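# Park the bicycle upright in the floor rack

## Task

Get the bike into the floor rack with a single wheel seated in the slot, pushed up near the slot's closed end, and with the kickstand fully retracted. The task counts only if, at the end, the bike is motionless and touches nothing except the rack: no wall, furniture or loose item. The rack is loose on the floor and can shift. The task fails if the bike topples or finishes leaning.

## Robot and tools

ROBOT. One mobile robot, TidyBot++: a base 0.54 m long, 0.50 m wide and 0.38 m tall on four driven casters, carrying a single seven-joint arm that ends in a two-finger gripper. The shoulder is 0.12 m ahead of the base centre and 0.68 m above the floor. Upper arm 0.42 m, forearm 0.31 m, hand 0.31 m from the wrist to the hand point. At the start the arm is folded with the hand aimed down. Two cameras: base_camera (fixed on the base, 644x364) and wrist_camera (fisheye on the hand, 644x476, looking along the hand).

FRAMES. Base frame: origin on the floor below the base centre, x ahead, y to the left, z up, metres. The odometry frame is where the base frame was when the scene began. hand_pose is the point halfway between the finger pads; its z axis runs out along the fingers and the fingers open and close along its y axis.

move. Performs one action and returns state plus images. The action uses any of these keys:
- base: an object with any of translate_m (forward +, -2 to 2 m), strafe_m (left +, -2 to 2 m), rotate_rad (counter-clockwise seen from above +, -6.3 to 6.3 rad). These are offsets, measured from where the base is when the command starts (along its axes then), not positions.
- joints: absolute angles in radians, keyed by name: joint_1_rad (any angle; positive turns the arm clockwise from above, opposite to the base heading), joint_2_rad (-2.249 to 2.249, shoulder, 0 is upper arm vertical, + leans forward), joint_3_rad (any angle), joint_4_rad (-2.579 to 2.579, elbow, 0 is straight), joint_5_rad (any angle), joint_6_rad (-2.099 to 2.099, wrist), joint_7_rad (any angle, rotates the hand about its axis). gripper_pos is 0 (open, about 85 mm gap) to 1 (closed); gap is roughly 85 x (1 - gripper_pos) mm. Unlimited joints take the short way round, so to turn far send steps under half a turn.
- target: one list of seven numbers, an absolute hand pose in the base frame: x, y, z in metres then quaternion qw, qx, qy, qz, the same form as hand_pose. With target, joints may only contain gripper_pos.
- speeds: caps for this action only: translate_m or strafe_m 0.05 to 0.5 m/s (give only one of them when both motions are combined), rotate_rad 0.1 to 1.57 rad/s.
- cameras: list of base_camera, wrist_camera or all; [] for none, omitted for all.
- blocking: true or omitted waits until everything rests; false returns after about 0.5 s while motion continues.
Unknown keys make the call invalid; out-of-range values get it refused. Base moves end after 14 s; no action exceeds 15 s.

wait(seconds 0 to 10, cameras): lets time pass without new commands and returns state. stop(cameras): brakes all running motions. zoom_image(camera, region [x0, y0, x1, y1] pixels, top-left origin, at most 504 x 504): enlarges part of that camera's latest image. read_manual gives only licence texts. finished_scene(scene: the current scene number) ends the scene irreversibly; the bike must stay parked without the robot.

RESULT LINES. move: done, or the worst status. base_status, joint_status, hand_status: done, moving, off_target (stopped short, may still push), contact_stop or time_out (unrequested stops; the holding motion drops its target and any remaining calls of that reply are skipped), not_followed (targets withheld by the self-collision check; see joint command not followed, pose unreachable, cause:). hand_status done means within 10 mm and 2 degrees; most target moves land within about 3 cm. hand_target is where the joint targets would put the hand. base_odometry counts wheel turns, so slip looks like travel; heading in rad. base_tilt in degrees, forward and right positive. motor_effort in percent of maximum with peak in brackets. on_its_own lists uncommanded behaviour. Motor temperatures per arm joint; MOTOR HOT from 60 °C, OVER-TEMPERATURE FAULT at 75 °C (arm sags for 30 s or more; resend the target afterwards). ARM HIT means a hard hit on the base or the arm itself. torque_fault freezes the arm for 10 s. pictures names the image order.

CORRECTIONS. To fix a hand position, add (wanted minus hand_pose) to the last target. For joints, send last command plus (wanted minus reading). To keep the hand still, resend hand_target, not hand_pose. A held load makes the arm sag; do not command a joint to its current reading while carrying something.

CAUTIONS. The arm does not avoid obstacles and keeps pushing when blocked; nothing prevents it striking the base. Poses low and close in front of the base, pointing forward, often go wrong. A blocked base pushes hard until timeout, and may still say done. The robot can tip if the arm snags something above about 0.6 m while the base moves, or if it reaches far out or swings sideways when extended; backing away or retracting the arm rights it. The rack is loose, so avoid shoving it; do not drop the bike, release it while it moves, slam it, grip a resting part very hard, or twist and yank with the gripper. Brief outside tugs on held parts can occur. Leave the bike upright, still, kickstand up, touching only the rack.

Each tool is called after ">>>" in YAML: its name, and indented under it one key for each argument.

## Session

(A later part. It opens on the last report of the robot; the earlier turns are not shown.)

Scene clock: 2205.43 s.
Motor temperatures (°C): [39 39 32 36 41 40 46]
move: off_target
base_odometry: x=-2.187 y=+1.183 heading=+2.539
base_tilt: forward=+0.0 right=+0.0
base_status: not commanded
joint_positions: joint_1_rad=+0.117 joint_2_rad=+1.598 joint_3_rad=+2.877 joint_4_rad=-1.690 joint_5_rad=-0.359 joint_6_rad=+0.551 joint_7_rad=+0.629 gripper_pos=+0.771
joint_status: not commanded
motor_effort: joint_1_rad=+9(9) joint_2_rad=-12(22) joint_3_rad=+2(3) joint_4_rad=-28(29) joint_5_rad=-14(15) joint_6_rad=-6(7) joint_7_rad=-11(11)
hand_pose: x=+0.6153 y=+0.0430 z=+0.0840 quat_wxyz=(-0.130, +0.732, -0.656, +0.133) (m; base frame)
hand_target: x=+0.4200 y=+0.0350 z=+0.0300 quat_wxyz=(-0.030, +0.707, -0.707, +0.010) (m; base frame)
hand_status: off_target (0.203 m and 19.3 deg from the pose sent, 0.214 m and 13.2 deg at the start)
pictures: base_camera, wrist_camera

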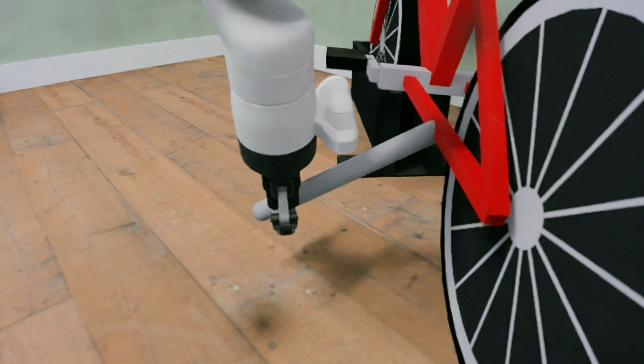

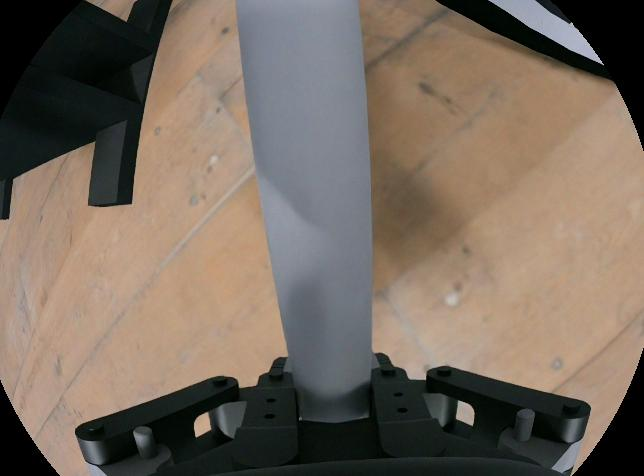

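>>> move:
  target: [0.65, 0.035, 0.065, -0.03, 0.707, -0.707, 0.01]

>>> move:
  target: [0.65, 0.035, 0.12, -0.03, 0.707, -0.707, 0.01]

Scene clock: 2216.17 s.
Motor temperatures (°C): [39 39 32 36 41 40 46]
move: off_target
base_odometry: x=-2.187 y=+1.183 heading=+2.539
base_tilt: forward=+0.0 right=+0.0
base_status: not commanded
joint_positions: joint_1_rad=-0.165 joint_2_rad=+1.595 joint_3_rad=+3.268 joint_4_rad=-1.282 joint_5_rad=-0.681 joint_6_rad=-0.222 joint_7_rad=+0.569 gripper_pos=+0.771
joint_status: not commanded
motor_effort: joint_1_rad=+4(9) joint_2_rad=-43(44) joint_3_rad=+9(11) joint_4_rad=+5(28) joint_5_rad=+4(15) joint_6_rad=+0(8) joint_7_rad=+3(11)
hand_pose: x=+0.6478 y=+0.0552 z=+0.0589 quat_wxyz=(-0.040, +0.734, -0.677, +0.022) (m; base frame)
hand_target: x=+0.6500 y=+0.0350 z=+0.0650 quat_wxyz=(-0.030, +0.707, -0.707, +0.010) (m; base frame)
hand_status: off_target (0.021 m and 4.9 deg from the pose sent, 0.040 m and 19.3 deg at the start)
pictures: base_camera, wrist_camera

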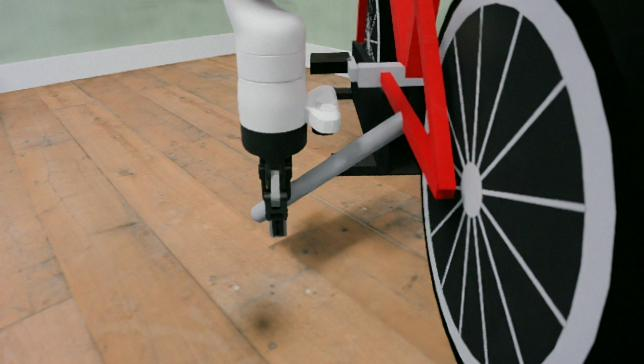

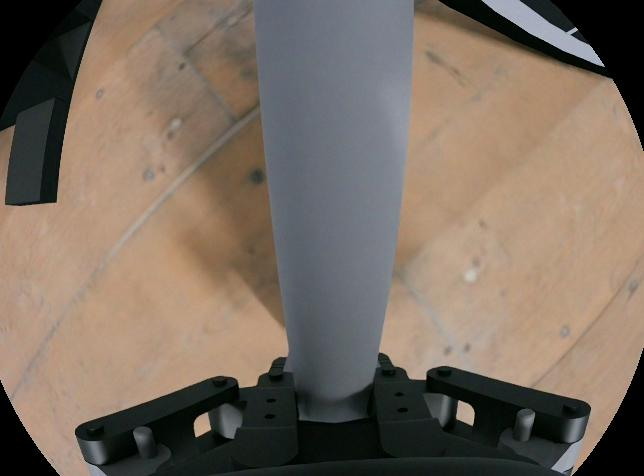

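Scene clock: 2217.60 s.
Motor temperatures (°C): [39 39 32 36 41 40 46]
move: off_target
base_odometry: x=-2.187 y=+1.183 heading=+2.539
base_tilt: forward=+0.0 right=+0.0
base_status: not commanded
joint_positions: joint_1_rad=-0.162 joint_2_rad=+1.511 joint_3_rad=+3.302 joint_4_rad=-1.369 joint_5_rad=-0.694 joint_6_rad=-0.241 joint_7_rad=+0.568 gripper_pos=+0.771
joint_status: not commanded
motor_effort: joint_1_rad=+2(4) joint_2_rad=-47(51) joint_3_rad=+8(10) joint_4_rad=+2(7) joint_5_rad=+4(7) joint_6_rad=+0(3) joint_7_rad=+2(6)
hand_pose: x=+0.6453 y=+0.0352 z=+0.0950 quat_wxyz=(-0.028, +0.725, -0.688, +0.026) (m; base frame)
hand_target: x=+0.6500 y=+0.0350 z=+0.1200 quat_wxyz=(-0.030, +0.707, -0.707, +0.010) (m; base frame)
hand_status: off_target (0.025 m and 3.5 deg from the pose sent, 0.064 m and 4.9 deg at the start)
pictures: base_camera, wrist_camera

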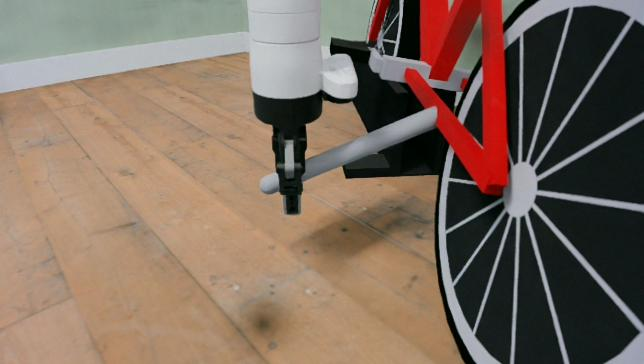

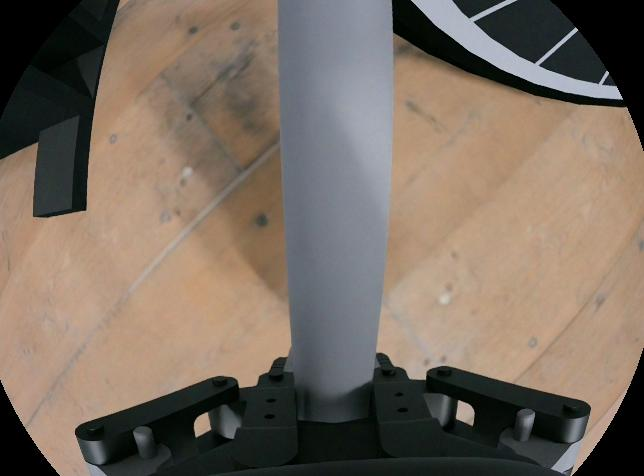

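>>> move:
  target: [0.48, 0.035, 0.03, -0.03, 0.707, -0.707, 0.01]
  cameras: []

>>> move:
  target: [0.39, 0.035, -0.01, -0.03, 0.707, -0.707, 0.01]

Scene clock: 2232.90 s.
Motor temperatures (°C): [39 39 32 36 41 40 46]
move: off_target
base_odometry: x=-2.187 y=+1.183 heading=+2.539
base_tilt: forward=-0.1 right=+0.0
base_status: not commanded
joint_positions: joint_1_rad=+0.104 joint_2_rad=+1.522 joint_3_rad=+2.920 joint_4_rad=-1.614 joint_5_rad=-0.553 joint_6_rad=+0.331 joint_7_rad=+0.614 gripper_pos=+0.771
joint_status: not commanded
motor_effort: joint_1_rad=+1(2) joint_2_rad=-11(47) joint_3_rad=+1(7) joint_4_rad=-14(16) joint_5_rad=-5(6) joint_6_rad=-3(6) joint_7_rad=-4(5)
hand_pose: x=+0.6348 y=+0.0304 z=+0.1003 quat_wxyz=(-0.110, +0.677, -0.722, +0.094) (m; base frame)
hand_target: x=+0.4800 y=+0.0350 z=+0.0300 quat_wxyz=(-0.030, +0.707, -0.707, +0.010) (m; base frame)
hand_status: off_target (0.170 m and 13.8 deg from the pose sent, 0.178 m and 3.5 deg at the start)
pictures: none
No camera images: "cameras" was empty.

Scene clock: 2234.10 s.
Motor temperatures (°C): [39 39 32 36 41 40 46]
move: off_target
base_odometry: x=-2.187 y=+1.183 heading=+2.539
base_tilt: forward=+0.0 right=+0.0
base_status: not commanded
joint_positions: joint_1_rad=+0.175 joint_2_rad=+1.608 joint_3_rad=+2.821 joint_4_rad=-1.696 joint_5_rad=-0.352 joint_6_rad=+0.651 joint_7_rad=+0.614 gripper_pos=+0.771
joint_status: not commanded
motor_effort: joint_1_rad=+4(5) joint_2_rad=+8(11) joint_3_rad=+10(10) joint_4_rad=-18(18) joint_5_rad=-8(9) joint_6_rad=-9(11) joint_7_rad=-2(4)
hand_pose: x=+0.6374 y=+0.0321 z=+0.0962 quat_wxyz=(-0.156, +0.696, -0.682, +0.162) (m; base frame)
hand_target: x=+0.3900 y=+0.0350 z=-0.0100 quat_wxyz=(-0.030, +0.707, -0.707, +0.010) (m; base frame)
hand_status: off_target (0.269 m and 22.8 deg from the pose sent, 0.269 m and 13.8 deg at the start)
pictures: base_camera, wrist_camera

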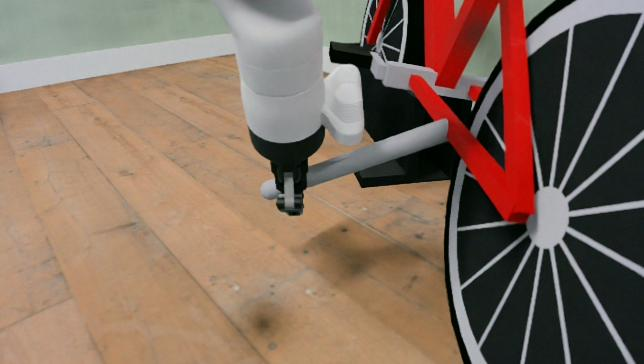

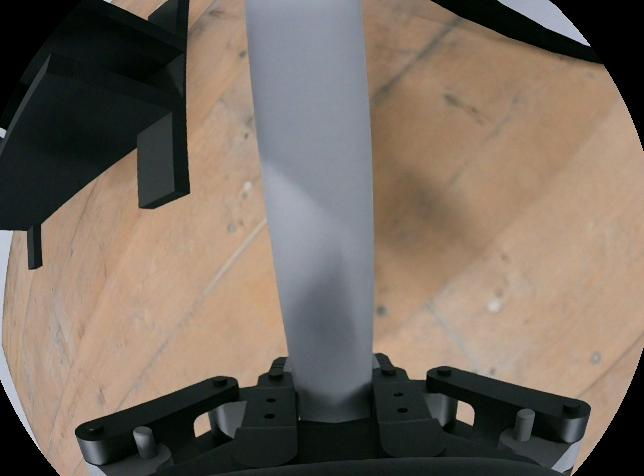

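>>> move:
  target: [0.66, 0.035, 0.09, -0.03, 0.707, -0.707, 0.01]

Scene clock: 2240.70 s.
Motor temperatures (°C): [39 39 32 36 41 40 46]
move: off_target
base_odometry: x=-2.187 y=+1.183 heading=+2.539
base_tilt: forward=+0.0 right=+0.0
base_status: not commanded
joint_positions: joint_1_rad=-0.171 joint_2_rad=+1.588 joint_3_rad=+3.277 joint_4_rad=-1.315 joint_5_rad=-0.655 joint_6_rad=-0.257 joint_7_rad=+0.550 gripper_pos=+0.771
joint_status: not commanded
motor_effort: joint_1_rad=+4(10) joint_2_rad=-45(47) joint_3_rad=+10(14) joint_4_rad=+5(18) joint_5_rad=+5(9) joint_6_rad=+1(11) joint_7_rad=+3(5)
hand_pose: x=+0.6227 y=+0.0527 z=+0.0590 quat_wxyz=(-0.019, +0.738, -0.675, +0.002) (m; base frame)
hand_target: x=+0.6600 y=+0.0350 z=+0.0900 quat_wxyz=(-0.030, +0.707, -0.707, +0.010) (m; base frame)
hand_status: off_target (0.052 m and 5.3 deg from the pose sent, 0.024 m and 22.8 deg at the start)
pictures: base_camera, wrist_camera

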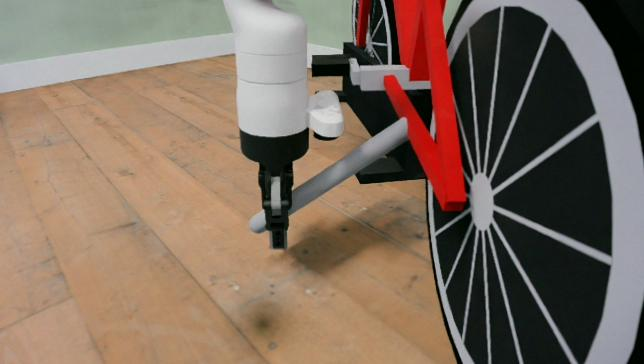

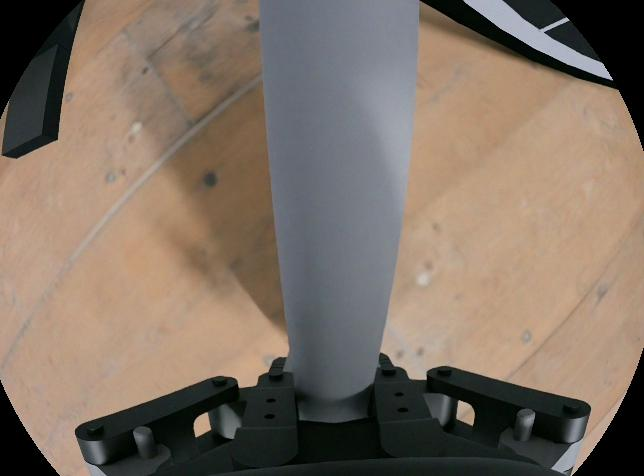

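>>> move:
  joints: {"gripper_pos": 0.55}
  cameras: []

>>> move:
  joints: {"gripper_pos": 0.0}
  cameras: []

>>> move:
  target: [0.66, 0.07, 0.20, -0.03, 0.707, -0.707, 0.01]

>>> move:
  target: [0.55, 0.14, 0.50, 0, 0.707, -0.707, 0]
  cameras: []

>>> move:
  target: [0.50, 0.12, 0.80, 0, 0.707, -0.707, 0]

Scene clock: 2247.47 s.
Motor temperatures (°C): [39 39 33 36 41 40 46]
move: done
base_odometry: x=-2.187 y=+1.183 heading=+2.539
base_tilt: forward=+0.0 right=+0.0
base_status: not commanded
joint_positions: joint_1_rad=-0.167 joint_2_rad=+1.565 joint_3_rad=+3.322 joint_4_rad=-1.288 joint_5_rad=-0.656 joint_6_rad=-0.289 joint_7_rad=+0.550 gripper_pos=+0.550
joint_status: all done
motor_effort: joint_1_rad=-1(4) joint_2_rad=-40(46) joint_3_rad=+3(10) joint_4_rad=+3(11) joint_5_rad=+0(5) joint_6_rad=+1(11) joint_7_rad=+0(3)
hand_pose: x=+0.6485 y=+0.0336 z=+0.0746 quat_wxyz=(-0.020, +0.738, -0.674, +0.019) (m; base frame)
hand_target: x=+0.6600 y=+0.0350 z=+0.0900 quat_wxyz=(-0.030, +0.707, -0.707, +0.010) (m; base frame)
hand_status: not commanded
pictures: none
No camera images: "cameras" was empty.

Scene clock: 2248.30 s.
Motor temperatures (°C): [39 39 33 36 41 40 46]
move: done
base_odometry: x=-2.187 y=+1.183 heading=+2.539
base_tilt: forward=-0.1 right=-0.1
base_status: not commanded
joint_positions: joint_1_rad=-0.167 joint_2_rad=+1.565 joint_3_rad=+3.322 joint_4_rad=-1.288 joint_5_rad=-0.656 joint_6_rad=-0.289 joint_7_rad=+0.550 gripper_pos=+0.000
joint_status: all done
motor_effort: joint_1_rad=-1(1) joint_2_rad=-41(41) joint_3_rad=+3(4) joint_4_rad=+3(4) joint_5_rad=+0(1) joint_6_rad=+1(1) joint_7_rad=+0(0)
hand_pose: x=+0.6485 y=+0.0336 z=+0.0746 quat_wxyz=(-0.020, +0.738, -0.674, +0.019) (m; base frame)
hand_target: x=+0.6600 y=+0.0350 z=+0.0900 quat_wxyz=(-0.030, +0.707, -0.707, +0.010) (m; base frame)
hand_status: not commanded
pictures: none
No camera images: "cameras" was empty.

Scene clock: 2249.83 s.
Motor temperatures (°C): [39 39 33 36 41 40 46]
move: off_target
base_odometry: x=-2.187 y=+1.183 heading=+2.539
base_tilt: forward=-0.1 right=+0.0
base_status: not commanded
joint_positions: joint_1_rad=-0.256 joint_2_rad=+1.306 joint_3_rad=+3.373 joint_4_rad=-1.433 joint_5_rad=-0.656 joint_6_rad=-0.339 joint_7_rad=+0.508 gripper_pos=+0.000
joint_status: not commanded
motor_effort: joint_1_rad=+0(2) joint_2_rad=-41(44) joint_3_rad=+5(5) joint_4_rad=+6(7) joint_5_rad=+0(1) joint_6_rad=+1(2) joint_7_rad=+0(0)
hand_pose: x=+0.6891 y=+0.0685 z=+0.1993 quat_wxyz=(-0.048, +0.741, -0.668, +0.047) (m; base frame)
hand_target: x=+0.6600 y=+0.0700 z=+0.2000 quat_wxyz=(-0.030, +0.707, -0.707, +0.010) (m; base frame)
hand_status: off_target (0.029 m and 7.6 deg from the pose sent, 0.131 m and 5.4 deg at the start)
pictures: base_camera, wrist_camera

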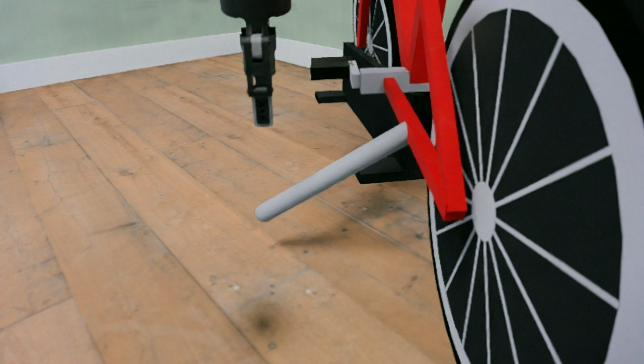

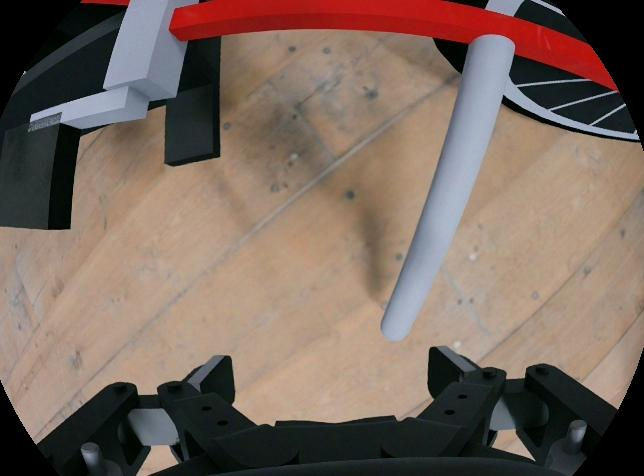

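Scene clock: 2251.80 s.
Motor temperatures (°C): [39 39 33 36 41 40 46]
move: off_target
base_odometry: x=-2.187 y=+1.183 heading=+2.539
base_tilt: forward=+0.0 right=-0.1
base_status: not commanded
joint_positions: joint_1_rad=-0.570 joint_2_rad=+0.623 joint_3_rad=+3.526 joint_4_rad=-1.759 joint_5_rad=-0.384 joint_6_rad=-0.739 joint_7_rad=+0.052 gripper_pos=+0.000
joint_status: not commanded
motor_effort: joint_1_rad=-1(2) joint_2_rad=-31(44) joint_3_rad=+4(6) joint_4_rad=+10(11) joint_5_rad=+0(1) joint_6_rad=+2(3) joint_7_rad=+0(0)
hand_pose: x=+0.5829 y=+0.1618 z=+0.4961 quat_wxyz=(-0.048, +0.719, -0.693, +0.009) (m; base frame)
hand_target: x=+0.5500 y=+0.1400 z=+0.5000 quat_wxyz=(+0.000, +0.707, -0.707, +0.000) (m; base frame)
hand_status: off_target (0.040 m and 5.9 deg from the pose sent, 0.339 m and 9.7 deg at the start)
pictures: none
No camera images: "cameras" was empty.

Scene clock: 2253.87 s.
Motor temperatures (°C): [39 39 32 36 41 40 46]
move: off_target
base_odometry: x=-2.187 y=+1.183 heading=+2.539
base_tilt: forward=-0.1 right=+0.0
base_status: not commanded
joint_positions: joint_1_rad=-0.402 joint_2_rad=+0.214 joint_3_rad=+3.277 joint_4_rad=-1.336 joint_5_rad=-0.097 joint_6_rad=-1.548 joint_7_rad=-0.199 gripper_pos=+0.000
joint_status: not commanded
motor_effort: joint_1_rad=-1(1) joint_2_rad=-24(33) joint_3_rad=+1(5) joint_4_rad=+15(16) joint_5_rad=+0(1) joint_6_rad=+0(1) joint_7_rad=+0(0)
hand_pose: x=+0.5130 y=+0.1451 z=+0.7894 quat_wxyz=(-0.037, +0.731, -0.681, -0.018) (m; base frame)
hand_target: x=+0.5000 y=+0.1200 z=+0.8000 quat_wxyz=(+0.000, +0.707, -0.707, +0.000) (m; base frame)
hand_status: off_target (0.030 m and 6.2 deg from the pose sent, 0.318 m and 5.9 deg at the start)
pictures: base_camera, wrist_camera

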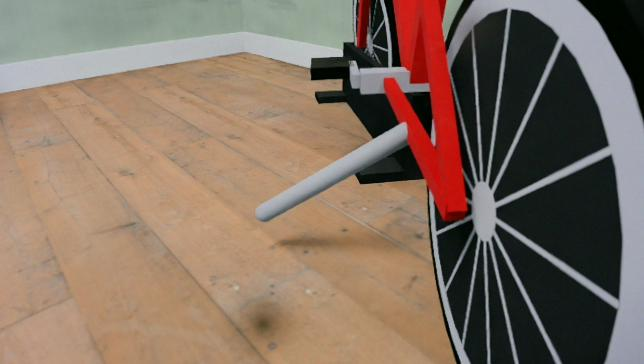

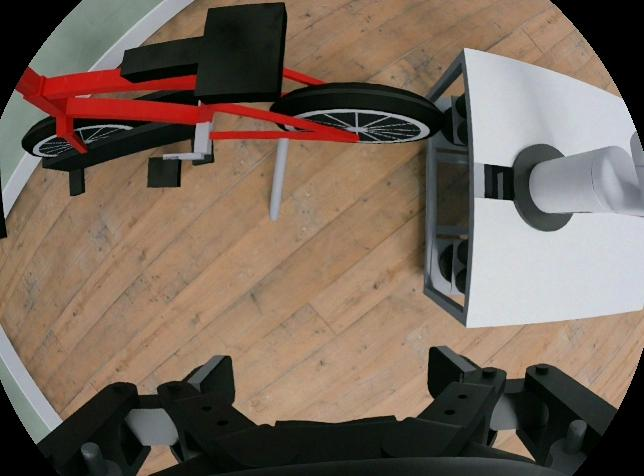

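>>> zoom_image:
  camera: "base_camera"
  region: [230, 20, 520, 270]

>>> zoom_image:
  camera: "wrist_camera"
  region: [130, 60, 450, 260]

Scaled by 1.738.

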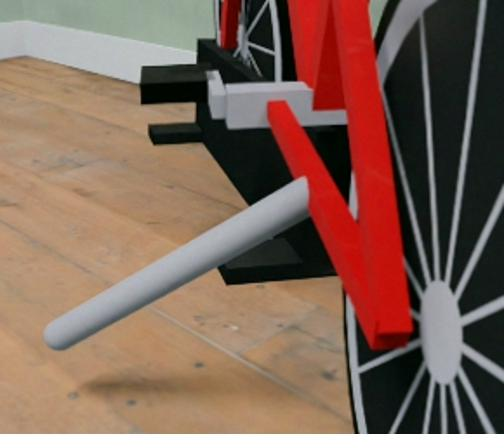

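Scaled by 1.575.

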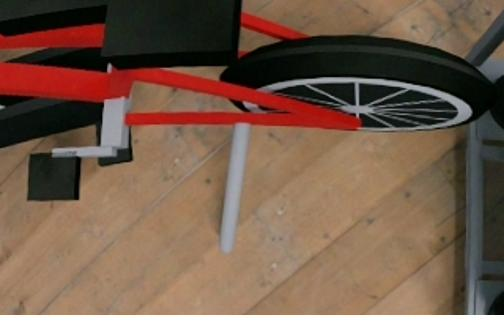

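>>> move:
  joints: {"gripper_pos": 1.0}
  target: [0.56, 0.14, 0.50, 0, 0, 1, 0]
  cameras: []

>>> move:
  target: [0.68, 0.12, 0.28, 0, 0, 1, 0]

Scene clock: 2279.83 s.
Motor temperatures (°C): [39 39 32 36 41 40 46]
move: off_target
base_odometry: x=-2.187 y=+1.183 heading=+2.539
base_tilt: forward=-0.1 right=+0.0
base_status: not commanded
joint_positions: joint_1_rad=-0.777 joint_2_rad=+0.681 joint_3_rad=+3.881 joint_4_rad=-1.735 joint_5_rad=-0.515 joint_6_rad=-0.998 joint_7_rad=-1.277 gripper_pos=+0.999
joint_status: all done
motor_effort: joint_1_rad=-1(3) joint_2_rad=-30(33) joint_3_rad=+8(8) joint_4_rad=+9(16) joint_5_rad=+1(3) joint_6_rad=-1(4) joint_7_rad=+0(0)
hand_pose: x=+0.5469 y=+0.1358 z=+0.5083 quat_wxyz=(+0.030, +0.064, -0.997, +0.008) (m; base frame)
hand_target: x=+0.5600 y=+0.1400 z=+0.5000 quat_wxyz=(+0.000, +0.000, -1.000, +0.000) (m; base frame)
hand_status: off_target (0.016 m and 8.2 deg from the pose sent, 0.293 m and 94.2 deg at the start)
pictures: none
No camera images: "cameras" was empty.

Scene clock: 2281.60 s.
Motor temperatures (°C): [39 39 32 36 41 40 46]
move: off_target
base_odometry: x=-2.187 y=+1.183 heading=+2.539
base_tilt: forward=+0.0 right=+0.0
base_status: not commanded
joint_positions: joint_1_rad=-0.503 joint_2_rad=+1.230 joint_3_rad=+3.709 joint_4_rad=-1.379 joint_5_rad=-0.703 joint_6_rad=-0.853 joint_7_rad=-1.277 gripper_pos=+0.999
joint_status: not commanded
motor_effort: joint_1_rad=-1(2) joint_2_rad=-40(43) joint_3_rad=+9(10) joint_4_rad=+6(10) joint_5_rad=+1(1) joint_6_rad=-1(2) joint_7_rad=+0(0)
hand_pose: x=+0.6430 y=+0.1002 z=+0.2815 quat_wxyz=(+0.051, +0.007, -0.998, +0.025) (m; base frame)
hand_target: x=+0.6800 y=+0.1200 z=+0.2800 quat_wxyz=(+0.000, +0.000, -1.000, +0.000) (m; base frame)
hand_status: off_target (0.042 m and 6.6 deg from the pose sent, 0.265 m and 8.2 deg at the start)
pictures: base_camera, wrist_camera

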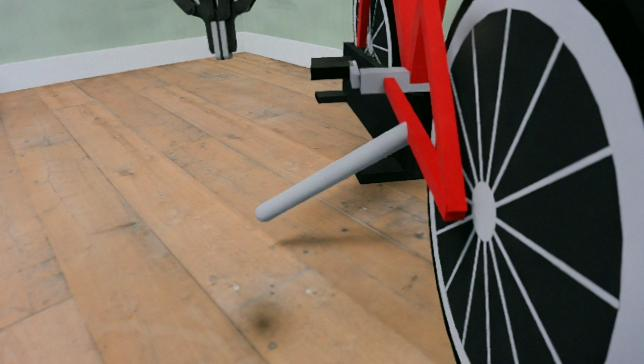

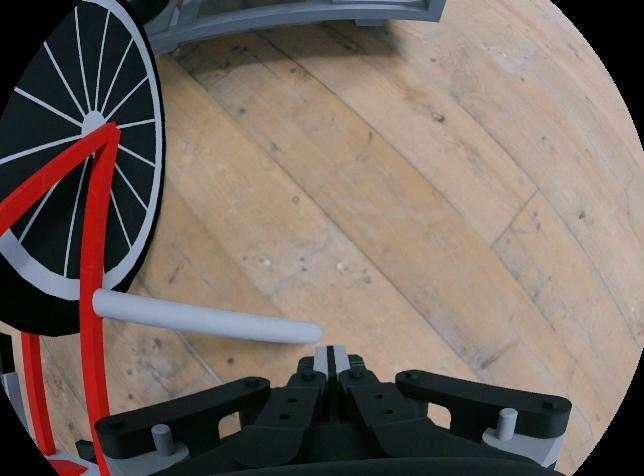

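>>> move:
  target: [0.735, 0.10, 0.14, -0.03, 0.0, 1, -0.02]

Scene clock: 2288.00 s.
Motor temperatures (°C): [39 39 32 36 41 40 46]
move: off_target
base_odometry: x=-2.187 y=+1.183 heading=+2.539
base_tilt: forward=+0.0 right=+0.0
base_status: not commanded
joint_positions: joint_1_rad=-0.335 joint_2_rad=+1.612 joint_3_rad=+3.617 joint_4_rad=-0.793 joint_5_rad=-0.637 joint_6_rad=-0.852 joint_7_rad=-1.436 gripper_pos=+0.999
joint_status: not commanded
motor_effort: joint_1_rad=-1(1) joint_2_rad=-46(48) joint_3_rad=+7(9) joint_4_rad=+9(9) joint_5_rad=+0(1) joint_6_rad=+0(1) joint_7_rad=+0(0)
hand_pose: x=+0.7478 y=+0.1068 z=+0.1391 quat_wxyz=(+0.004, +0.016, -1.000, +0.007) (m; base frame)
hand_target: x=+0.7350 y=+0.1000 z=+0.1400 quat_wxyz=(+0.030, +0.000, -0.999, +0.020) (m; base frame)
hand_status: off_target (0.014 m and 3.9 deg from the pose sent, 0.169 m and 2.6 deg at the start)
pictures: base_camera, wrist_camera

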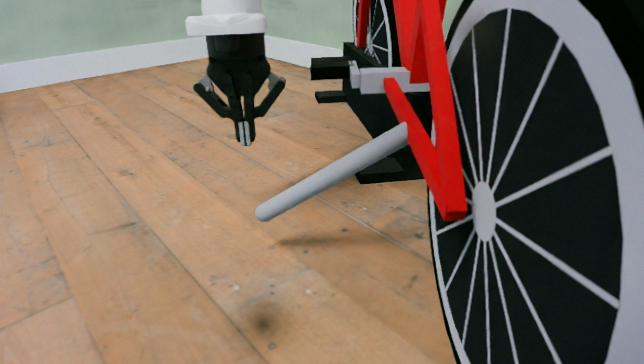

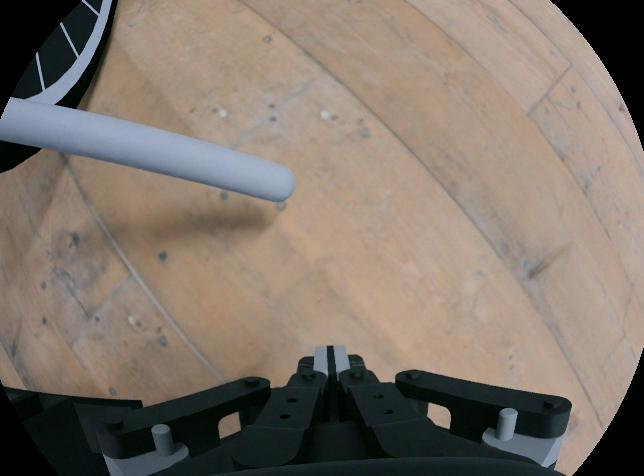

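>>> move:
  target: [0.705, 0.055, 0.06, -0.03, 0.0, 1, -0.02]

Scene clock: 2293.77 s.
Motor temperatures (°C): [39 39 32 36 41 40 46]
move: off_target
base_odometry: x=-2.187 y=+1.183 heading=+2.539
base_tilt: forward=+0.0 right=+0.0
base_status: not commanded
joint_positions: joint_1_rad=-0.274 joint_2_rad=+1.757 joint_3_rad=+3.617 joint_4_rad=-0.789 joint_5_rad=-0.637 joint_6_rad=-0.839 joint_7_rad=-1.437 gripper_pos=+0.999
joint_status: not commanded
motor_effort: joint_1_rad=-1(3) joint_2_rad=-43(49) joint_3_rad=+6(7) joint_4_rad=+6(9) joint_5_rad=+1(1) joint_6_rad=-2(2) joint_7_rad=+0(0)
hand_pose: x=+0.6780 y=+0.0461 z=+0.0543 quat_wxyz=(+0.064, -0.013, -0.997, +0.027) (m; base frame)
hand_target: x=+0.7050 y=+0.0550 z=+0.0600 quat_wxyz=(+0.030, +0.000, -0.999, +0.020) (m; base frame)
hand_status: off_target (0.029 m and 4.3 deg from the pose sent, 0.104 m and 3.9 deg at the start)
pictures: base_camera, wrist_camera

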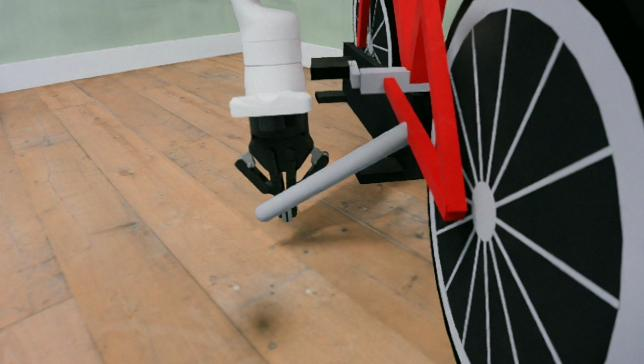

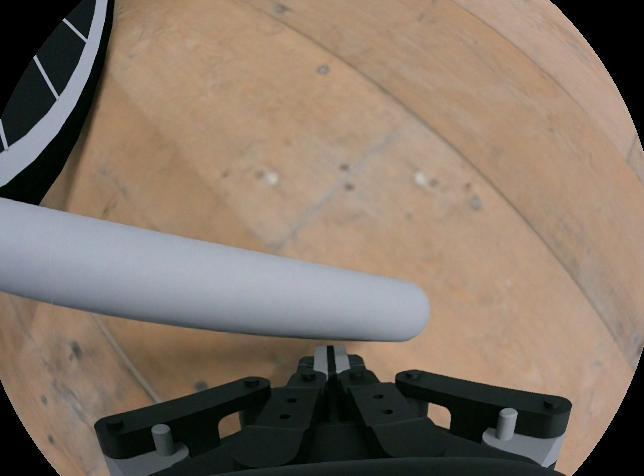

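>>> move:
  target: [0.60, 0.055, 0.055, -0.03, 0.0, 1, -0.02]

>>> move:
  target: [0.52, 0.055, 0.05, -0.03, 0.0, 1, -0.02]

Scene clock: 2298.23 s.
Motor temperatures (°C): [39 39 32 36 41 40 46]
move: off_target
base_odometry: x=-2.187 y=+1.183 heading=+2.539
base_tilt: forward=+0.0 right=+0.0
base_status: not commanded
joint_positions: joint_1_rad=-0.393 joint_2_rad=+1.613 joint_3_rad=+3.598 joint_4_rad=-1.289 joint_5_rad=-1.375 joint_6_rad=-0.528 joint_7_rad=-0.666 gripper_pos=+0.999
joint_status: not commanded
motor_effort: joint_1_rad=+0(3) joint_2_rad=-40(43) joint_3_rad=+7(8) joint_4_rad=+2(6) joint_5_rad=+0(1) joint_6_rad=+0(5) joint_7_rad=+0(0)
hand_pose: x=+0.6505 y=+0.0982 z=+0.0749 quat_wxyz=(-0.036, +0.015, -0.998, -0.050) (m; base frame)
hand_target: x=+0.6730 y=+0.0961 z=+0.0867 quat_wxyz=(-0.072, +0.018, -0.997, -0.035) (m; base frame)
hand_status: off_target (0.069 m and 11.2 deg from the pose sent, 0.078 m and 4.3 deg at the start)
pictures: base_camera, wrist_camera

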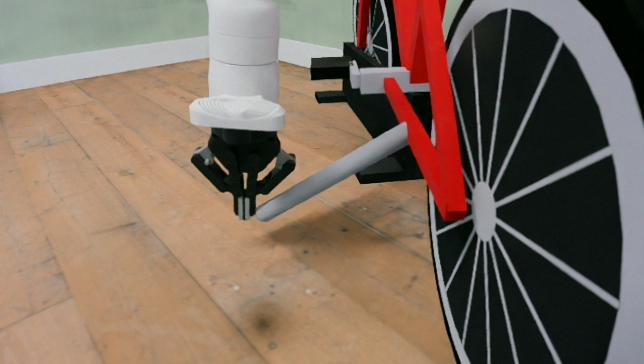

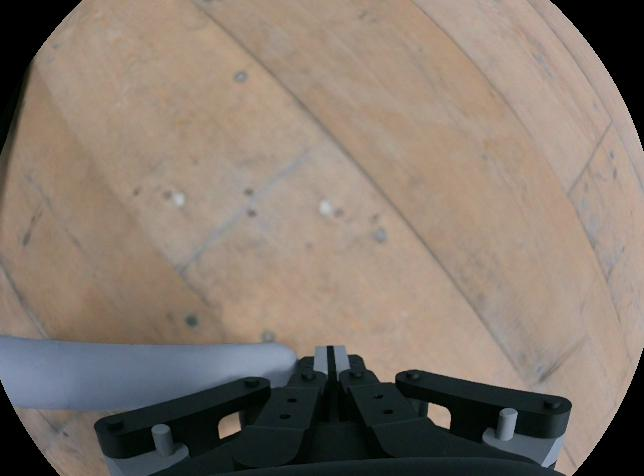

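Scene clock: 2300.40 s.
Motor temperatures (°C): [39 39 32 36 41 40 46]
move: off_target
base_odometry: x=-2.187 y=+1.183 heading=+2.539
base_tilt: forward=+0.0 right=+0.0
base_status: not commanded
joint_positions: joint_1_rad=-0.017 joint_2_rad=+1.610 joint_3_rad=+2.956 joint_4_rad=-1.509 joint_5_rad=-1.724 joint_6_rad=+0.171 joint_7_rad=+0.141 gripper_pos=+0.999
joint_status: not commanded
motor_effort: joint_1_rad=-1(2) joint_2_rad=-36(40) joint_3_rad=-3(8) joint_4_rad=-1(3) joint_5_rad=+0(1) joint_6_rad=+0(1) joint_7_rad=+0(0)
hand_pose: x=+0.5445 y=+0.0709 z=+0.0475 quat_wxyz=(+0.002, -0.002, -1.000, -0.008) (m; base frame)
hand_target: x=+0.5202 y=+0.0550 z=+0.0500 quat_wxyz=(+0.030, +0.000, -0.999, +0.020) (m; base frame)
hand_status: off_target (0.029 m and 4.5 deg from the pose sent, 0.140 m and 11.2 deg at the start)
pictures: base_camera, wrist_camera

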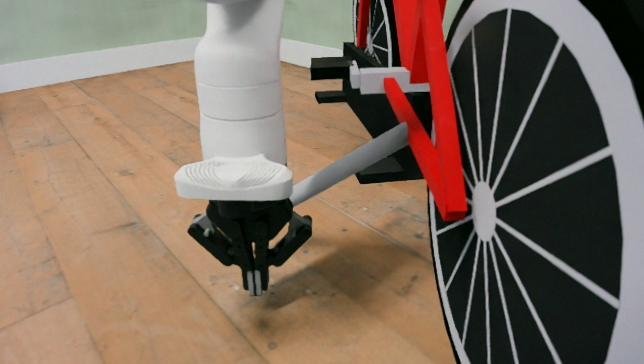

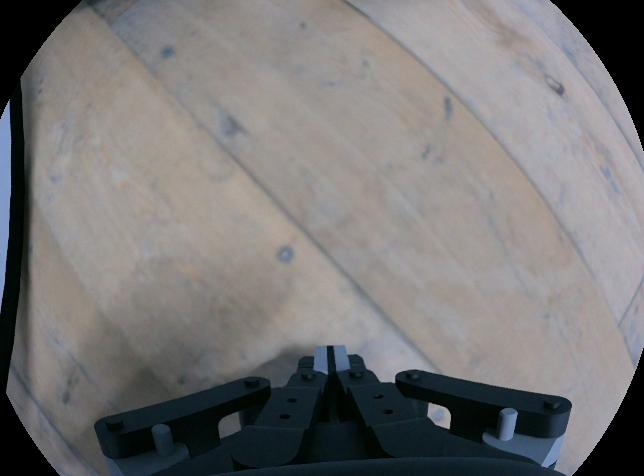

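>>> move:
  target: [0.50, 0.09, 0.28, 0.0, 0.0, 1, 0.0]
  cameras: []

>>> move:
  joints: {"joint_1_rad": -0.16, "joint_2_rad": 1.20, "joint_3_rad": 3.14, "joint_4_rad": -1.29, "joint_5_rad": 0, "joint_6_rad": -0.65, "joint_7_rad": -1.6}

Scene clock: 2315.47 s.
Motor temperatures (°C): [39 39 32 36 41 40 46]
move: off_target
base_odometry: x=-2.187 y=+1.183 heading=+2.539
base_tilt: forward=+0.0 right=+0.0
base_status: not commanded
joint_positions: joint_1_rad=-0.018 joint_2_rad=+1.060 joint_3_rad=+2.862 joint_4_rad=-1.987 joint_5_rad=-1.742 joint_6_rad=+0.211 joint_7_rad=+0.013 gripper_pos=+0.999
joint_status: not commanded
motor_effort: joint_1_rad=+0(3) joint_2_rad=-32(38) joint_3_rad=-3(5) joint_4_rad=+0(2) joint_5_rad=+0(1) joint_6_rad=+0(1) joint_7_rad=+0(0)
hand_pose: x=+0.5281 y=+0.1013 z=+0.2771 quat_wxyz=(-0.033, -0.010, -0.999, -0.023) (m; base frame)
hand_target: x=+0.5237 y=+0.0900 z=+0.2865 quat_wxyz=(-0.036, -0.003, -0.999, -0.001) (m; base frame)
hand_status: off_target (0.030 m and 4.8 deg from the pose sent, 0.238 m and 1.0 deg at the start)
pictures: none
No camera images: "cameras" was empty.

Scene clock: 2318.07 s.
Motor temperatures (°C): [39 39 32 36 41 40 46]
move: done
base_odometry: x=-2.187 y=+1.183 heading=+2.539
base_tilt: forward=-0.1 right=-0.1
base_status: not commanded
joint_positions: joint_1_rad=-0.149 joint_2_rad=+1.186 joint_3_rad=+3.124 joint_4_rad=-1.316 joint_5_rad=-0.076 joint_6_rad=-0.572 joint_7_rad=-1.519 gripper_pos=+0.999
joint_status: all done
motor_effort: joint_1_rad=-1(2) joint_2_rad=-43(43) joint_3_rad=+0(4) joint_4_rad=+8(9) joint_5_rad=+0(1) joint_6_rad=+1(2) joint_7_rad=+0(1)
hand_pose: x=+0.7081 y=+0.1133 z=+0.2782 quat_wxyz=(-0.032, +0.072, -0.996, -0.032) (m; base frame)
hand_target: x=+0.6945 y=+0.0952 z=+0.2731 quat_wxyz=(-0.001, +0.066, -0.998, -0.001) (m; base frame)
hand_status: not commanded
pictures: base_camera, wrist_camera

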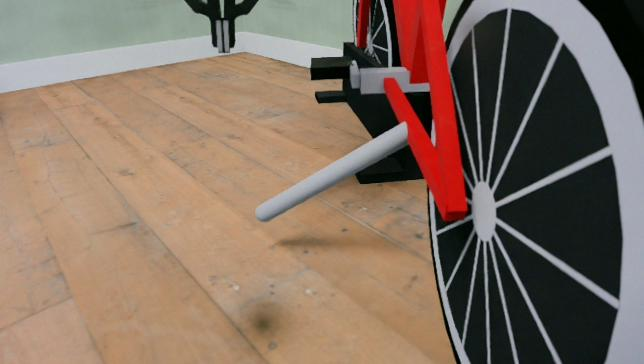

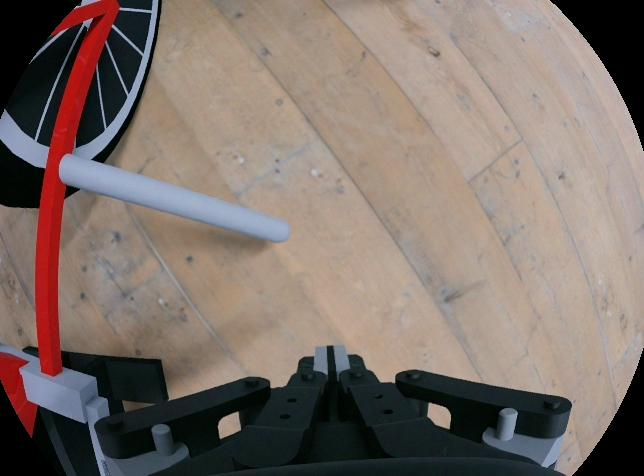

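>>> move:

Scene clock: 2339.93 s.
Motor temperatures (°C): [39 40 32 36 41 40 46]
base_odometry: x=-2.187 y=+1.183 heading=+2.539
base_tilt: forward=-0.1 right=+0.0
base_status: not commanded
joint_positions: joint_1_rad=-0.149 joint_2_rad=+1.186 joint_3_rad=+3.124 joint_4_rad=-1.316 joint_5_rad=-0.073 joint_6_rad=-0.574 joint_7_rad=-1.522 gripper_pos=+0.999
joint_status: all done
motor_effort: joint_1_rad=-1(2) joint_2_rad=-43(43) joint_3_rad=-1(4) joint_4_rad=+8(9) joint_5_rad=+0(1) joint_6_rad=+0(2) joint_7_rad=+0(1)
hand_pose: x=+0.7074 y=+0.1128 z=+0.2780 quat_wxyz=(-0.031, +0.072, -0.996, -0.031) (m; base frame)
hand_target: x=+0.6945 y=+0.0952 z=+0.2731 quat_wxyz=(-0.001, +0.066, -0.998, -0.001) (m; base frame)
hand_status: not commanded
pictures: base_camera, wrist_camera

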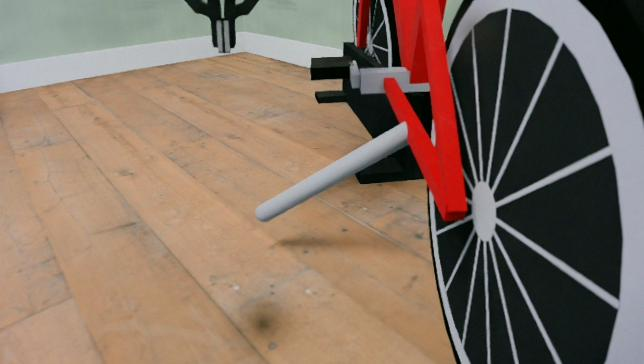

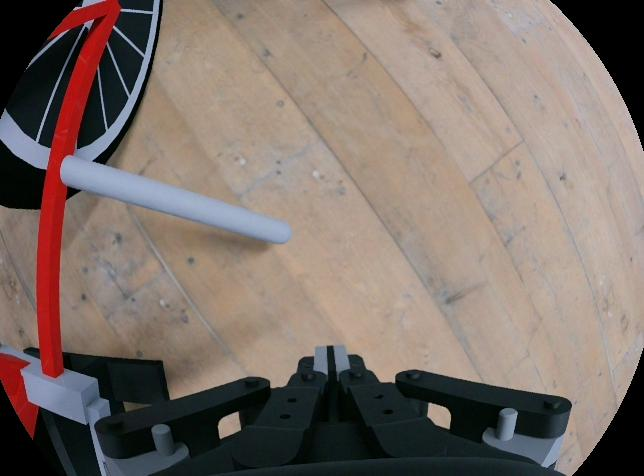

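>>> move:
  joints: {"joint_1_rad":-0.056,"joint_2_rad":1.45,"joint_3_rad":3.14,"joint_4_rad":-1.13,"joint_5_rad":0,"joint_6_rad":-0.562,"joint_7_rad":-1.57}

Scene clock: 2358.20 s.
Motor temperatures (°C): [39 40 32 36 41 40 46]
move: done
base_odometry: x=-2.187 y=+1.183 heading=+2.539
base_tilt: forward=+0.0 right=+0.0
base_status: not commanded
joint_positions: joint_1_rad=-0.058 joint_2_rad=+1.459 joint_3_rad=+3.129 joint_4_rad=-1.155 joint_5_rad=-0.070 joint_6_rad=-0.574 joint_7_rad=-1.522 gripper_pos=+0.999
joint_status: all done
motor_effort: joint_1_rad=-1(2) joint_2_rad=-43(47) joint_3_rad=+0(2) joint_4_rad=+7(9) joint_5_rad=+0(1) joint_6_rad=+0(2) joint_7_rad=+0(1)
hand_pose: x=+0.6794 y=+0.0532 z=+0.1469 quat_wxyz=(+0.023, +0.024, -0.999, -0.025) (m; base frame)
hand_target: x=+0.7029 y=+0.0350 z=+0.1552 quat_wxyz=(+0.000, +0.029, -1.000, -0.001) (m; base frame)
hand_status: not commanded
pictures: base_camera, wrist_camera

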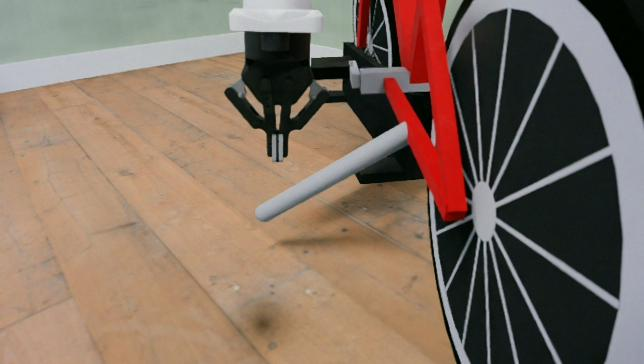

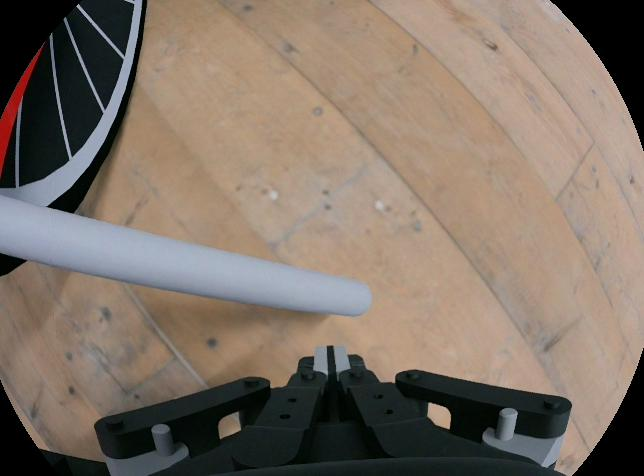

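>>> move:
  joints: {"joint_1_rad":-0.056,"joint_2_rad":1.66,"joint_3_rad":3.14,"joint_4_rad":-0.89,"joint_5_rad":0,"joint_6_rad":-0.592,"joint_7_rad":-1.57}

Scene clock: 2362.63 s.
Motor temperatures (°C): [39 40 32 36 41 40 46]
move: done
base_odometry: x=-2.187 y=+1.183 heading=+2.539
base_tilt: forward=+0.0 right=+0.0
base_status: not commanded
joint_positions: joint_1_rad=-0.058 joint_2_rad=+1.663 joint_3_rad=+3.129 joint_4_rad=-0.915 joint_5_rad=-0.070 joint_6_rad=-0.574 joint_7_rad=-1.522 gripper_pos=+0.999
joint_status: all done
motor_effort: joint_1_rad=+0(2) joint_2_rad=-44(47) joint_3_rad=+0(2) joint_4_rad=+6(9) joint_5_rad=+0(1) joint_6_rad=+0(2) joint_7_rad=+0(1)
hand_pose: x=+0.7008 y=+0.0540 z=+0.0665 quat_wxyz=(+0.006, +0.023, -0.999, -0.025) (m; base frame)
hand_target: x=+0.7122 y=+0.0355 z=+0.0721 quat_wxyz=(+0.000, +0.028, -1.000, -0.001) (m; base frame)
hand_status: not commanded
pictures: base_camera, wrist_camera

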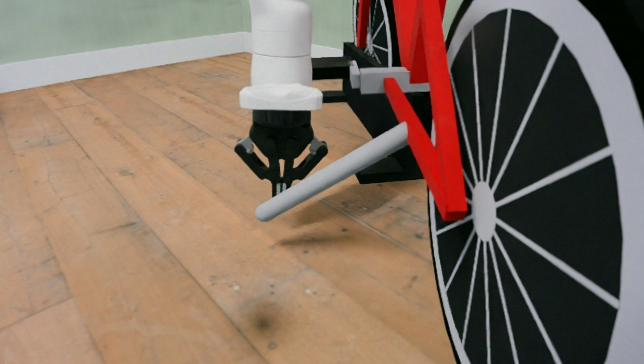

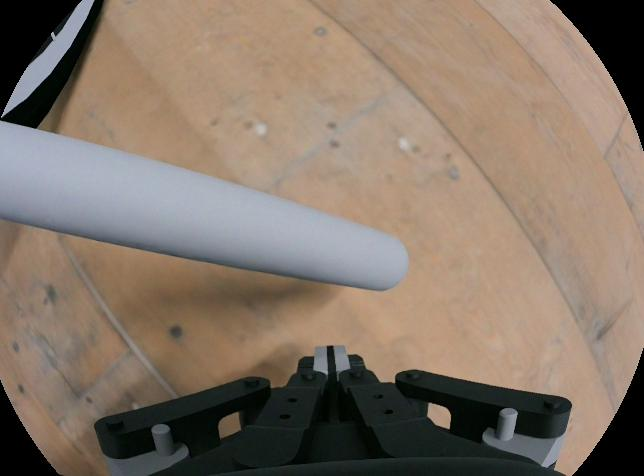

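>>> move:
  joints: {"joint_1_rad":-0.056,"joint_2_rad":1.7025,"joint_3_rad":3.14,"joint_4_rad":-0.8726,"joint_5_rad":0,"joint_6_rad":-0.566,"joint_7_rad":-1.57}
  cameras: []

>>> move:
  joints: {"joint_1_rad":-0.056,"joint_2_rad":1.598,"joint_3_rad":3.14,"joint_4_rad":-1.350,"joint_5_rad":0,"joint_6_rad":-0.193,"joint_7_rad":-1.57}

Scene clock: 2373.80 s.
Motor temperatures (°C): [39 40 32 36 41 40 45]
move: done
base_odometry: x=-2.187 y=+1.183 heading=+2.539
base_tilt: forward=+0.0 right=+0.0
base_status: not commanded
joint_positions: joint_1_rad=-0.058 joint_2_rad=+1.697 joint_3_rad=+3.129 joint_4_rad=-0.894 joint_5_rad=-0.070 joint_6_rad=-0.574 joint_7_rad=-1.522 gripper_pos=+0.999
joint_status: all done
motor_effort: joint_1_rad=-1(2) joint_2_rad=-44(45) joint_3_rad=+0(1) joint_4_rad=+8(8) joint_5_rad=+0(1) joint_6_rad=+0(1) joint_7_rad=+0(1)
hand_pose: x=+0.6919 y=+0.0535 z=+0.0504 quat_wxyz=(+0.012, +0.023, -0.999, -0.025) (m; base frame)
hand_target: x=+0.7039 y=+0.0350 z=+0.0500 quat_wxyz=(+0.000, +0.028, -1.000, -0.001) (m; base frame)
hand_status: not commanded
pictures: none
No camera images: "cameras" was empty.

Scene clock: 2375.47 s.
Motor temperatures (°C): [39 40 32 36 41 40 45]
move: off_target
base_odometry: x=-2.187 y=+1.183 heading=+2.539
base_tilt: forward=+0.0 right=+0.0
base_status: not commanded
joint_positions: joint_1_rad=-0.058 joint_2_rad=+1.574 joint_3_rad=+3.130 joint_4_rad=-1.270 joint_5_rad=-0.070 joint_6_rad=-0.213 joint_7_rad=-1.522 gripper_pos=+0.999
joint_status: joint_4_rad off_target (ended at -1.270, target -1.350); the others done
motor_effort: joint_1_rad=+0(3) joint_2_rad=-32(44) joint_3_rad=+1(3) joint_4_rad=-5(8) joint_5_rad=+0(1) joint_6_rad=-7(9) joint_7_rad=+0(1)
hand_pose: x=+0.6569 y=+0.0445 z=+0.0701 quat_wxyz=(-0.042, +0.019, -0.999, -0.015) (m; base frame)
hand_target: x=+0.5994 y=+0.0292 z=+0.0506 quat_wxyz=(+0.000, +0.028, -1.000, -0.001) (m; base frame)
hand_status: not commanded
pictures: base_camera, wrist_camera

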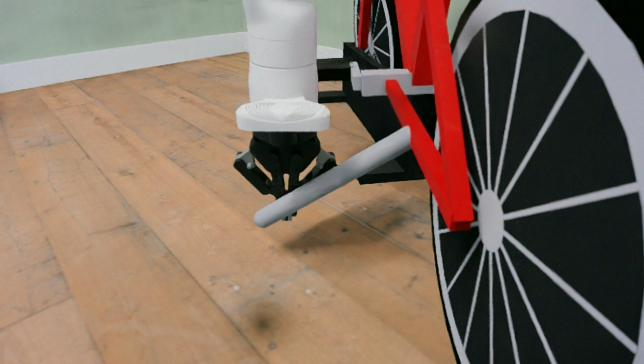

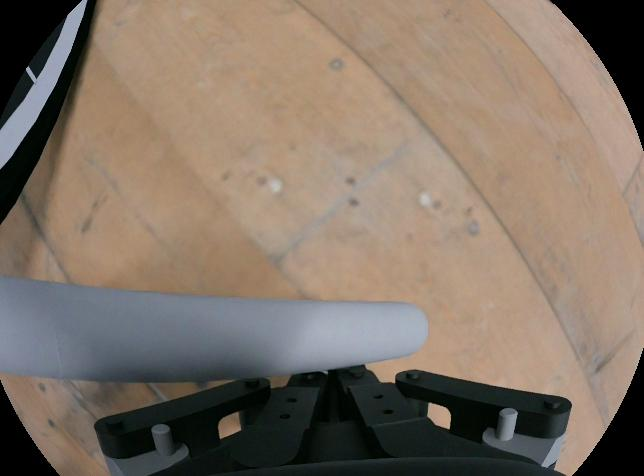

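>>> move:
  joints: {"joint_1_rad":-0.056,"joint_2_rad":1.62,"joint_3_rad":3.14,"joint_4_rad":-1.62,"joint_5_rad":0,"joint_6_rad":0.06,"joint_7_rad":-1.57}

Scene clock: 2384.97 s.
Motor temperatures (°C): [39 40 32 36 41 40 45]
move: done
base_odometry: x=-2.187 y=+1.183 heading=+2.539
base_tilt: forward=-0.1 right=+0.0
base_status: not commanded
joint_positions: joint_1_rad=-0.065 joint_2_rad=+1.630 joint_3_rad=+3.129 joint_4_rad=-1.609 joint_5_rad=-0.050 joint_6_rad=+0.046 joint_7_rad=-1.522 gripper_pos=+0.999
joint_status: all done
motor_effort: joint_1_rad=-1(6) joint_2_rad=-34(37) joint_3_rad=+0(5) joint_4_rad=-2(15) joint_5_rad=+0(2) joint_6_rad=+0(11) joint_7_rad=+0(3)
hand_pose: x=+0.4911 y=+0.0324 z=+0.0332 quat_wxyz=(+0.026, +0.032, -0.999, -0.004) (m; base frame)
hand_target: x=+0.4957 y=+0.0235 z=+0.0372 quat_wxyz=(+0.019, +0.028, -0.999, +0.000) (m; base frame)
hand_status: not commanded
pictures: base_camera, wrist_camera

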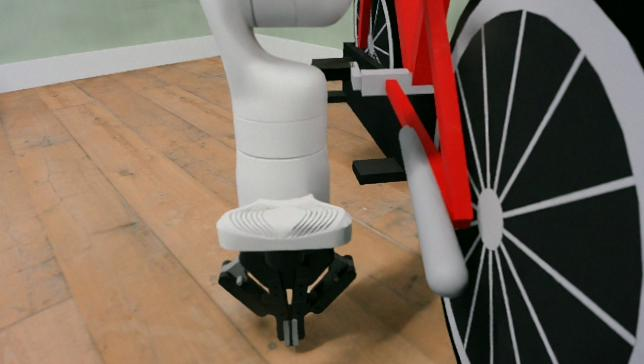

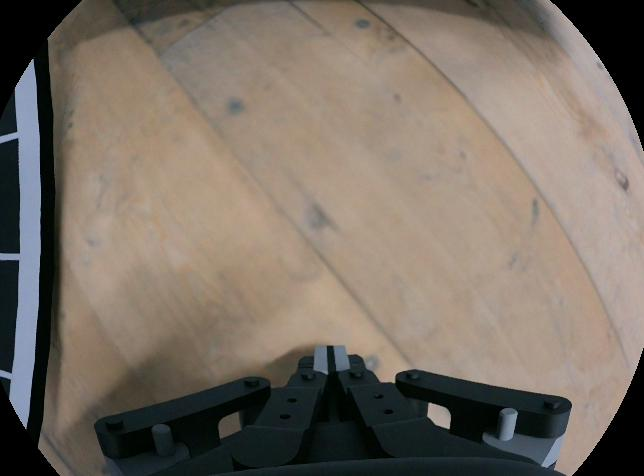

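>>> zoom_image:
  camera: "base_camera"
  region: [340, 40, 544, 320]

Scaled by 1.800.

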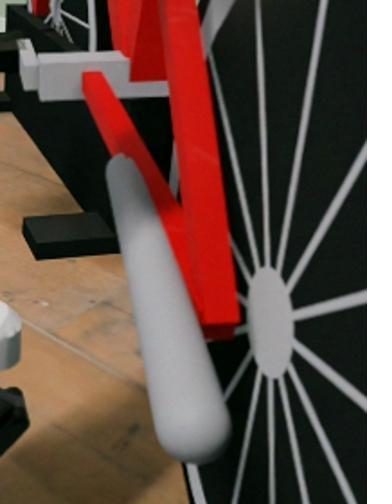

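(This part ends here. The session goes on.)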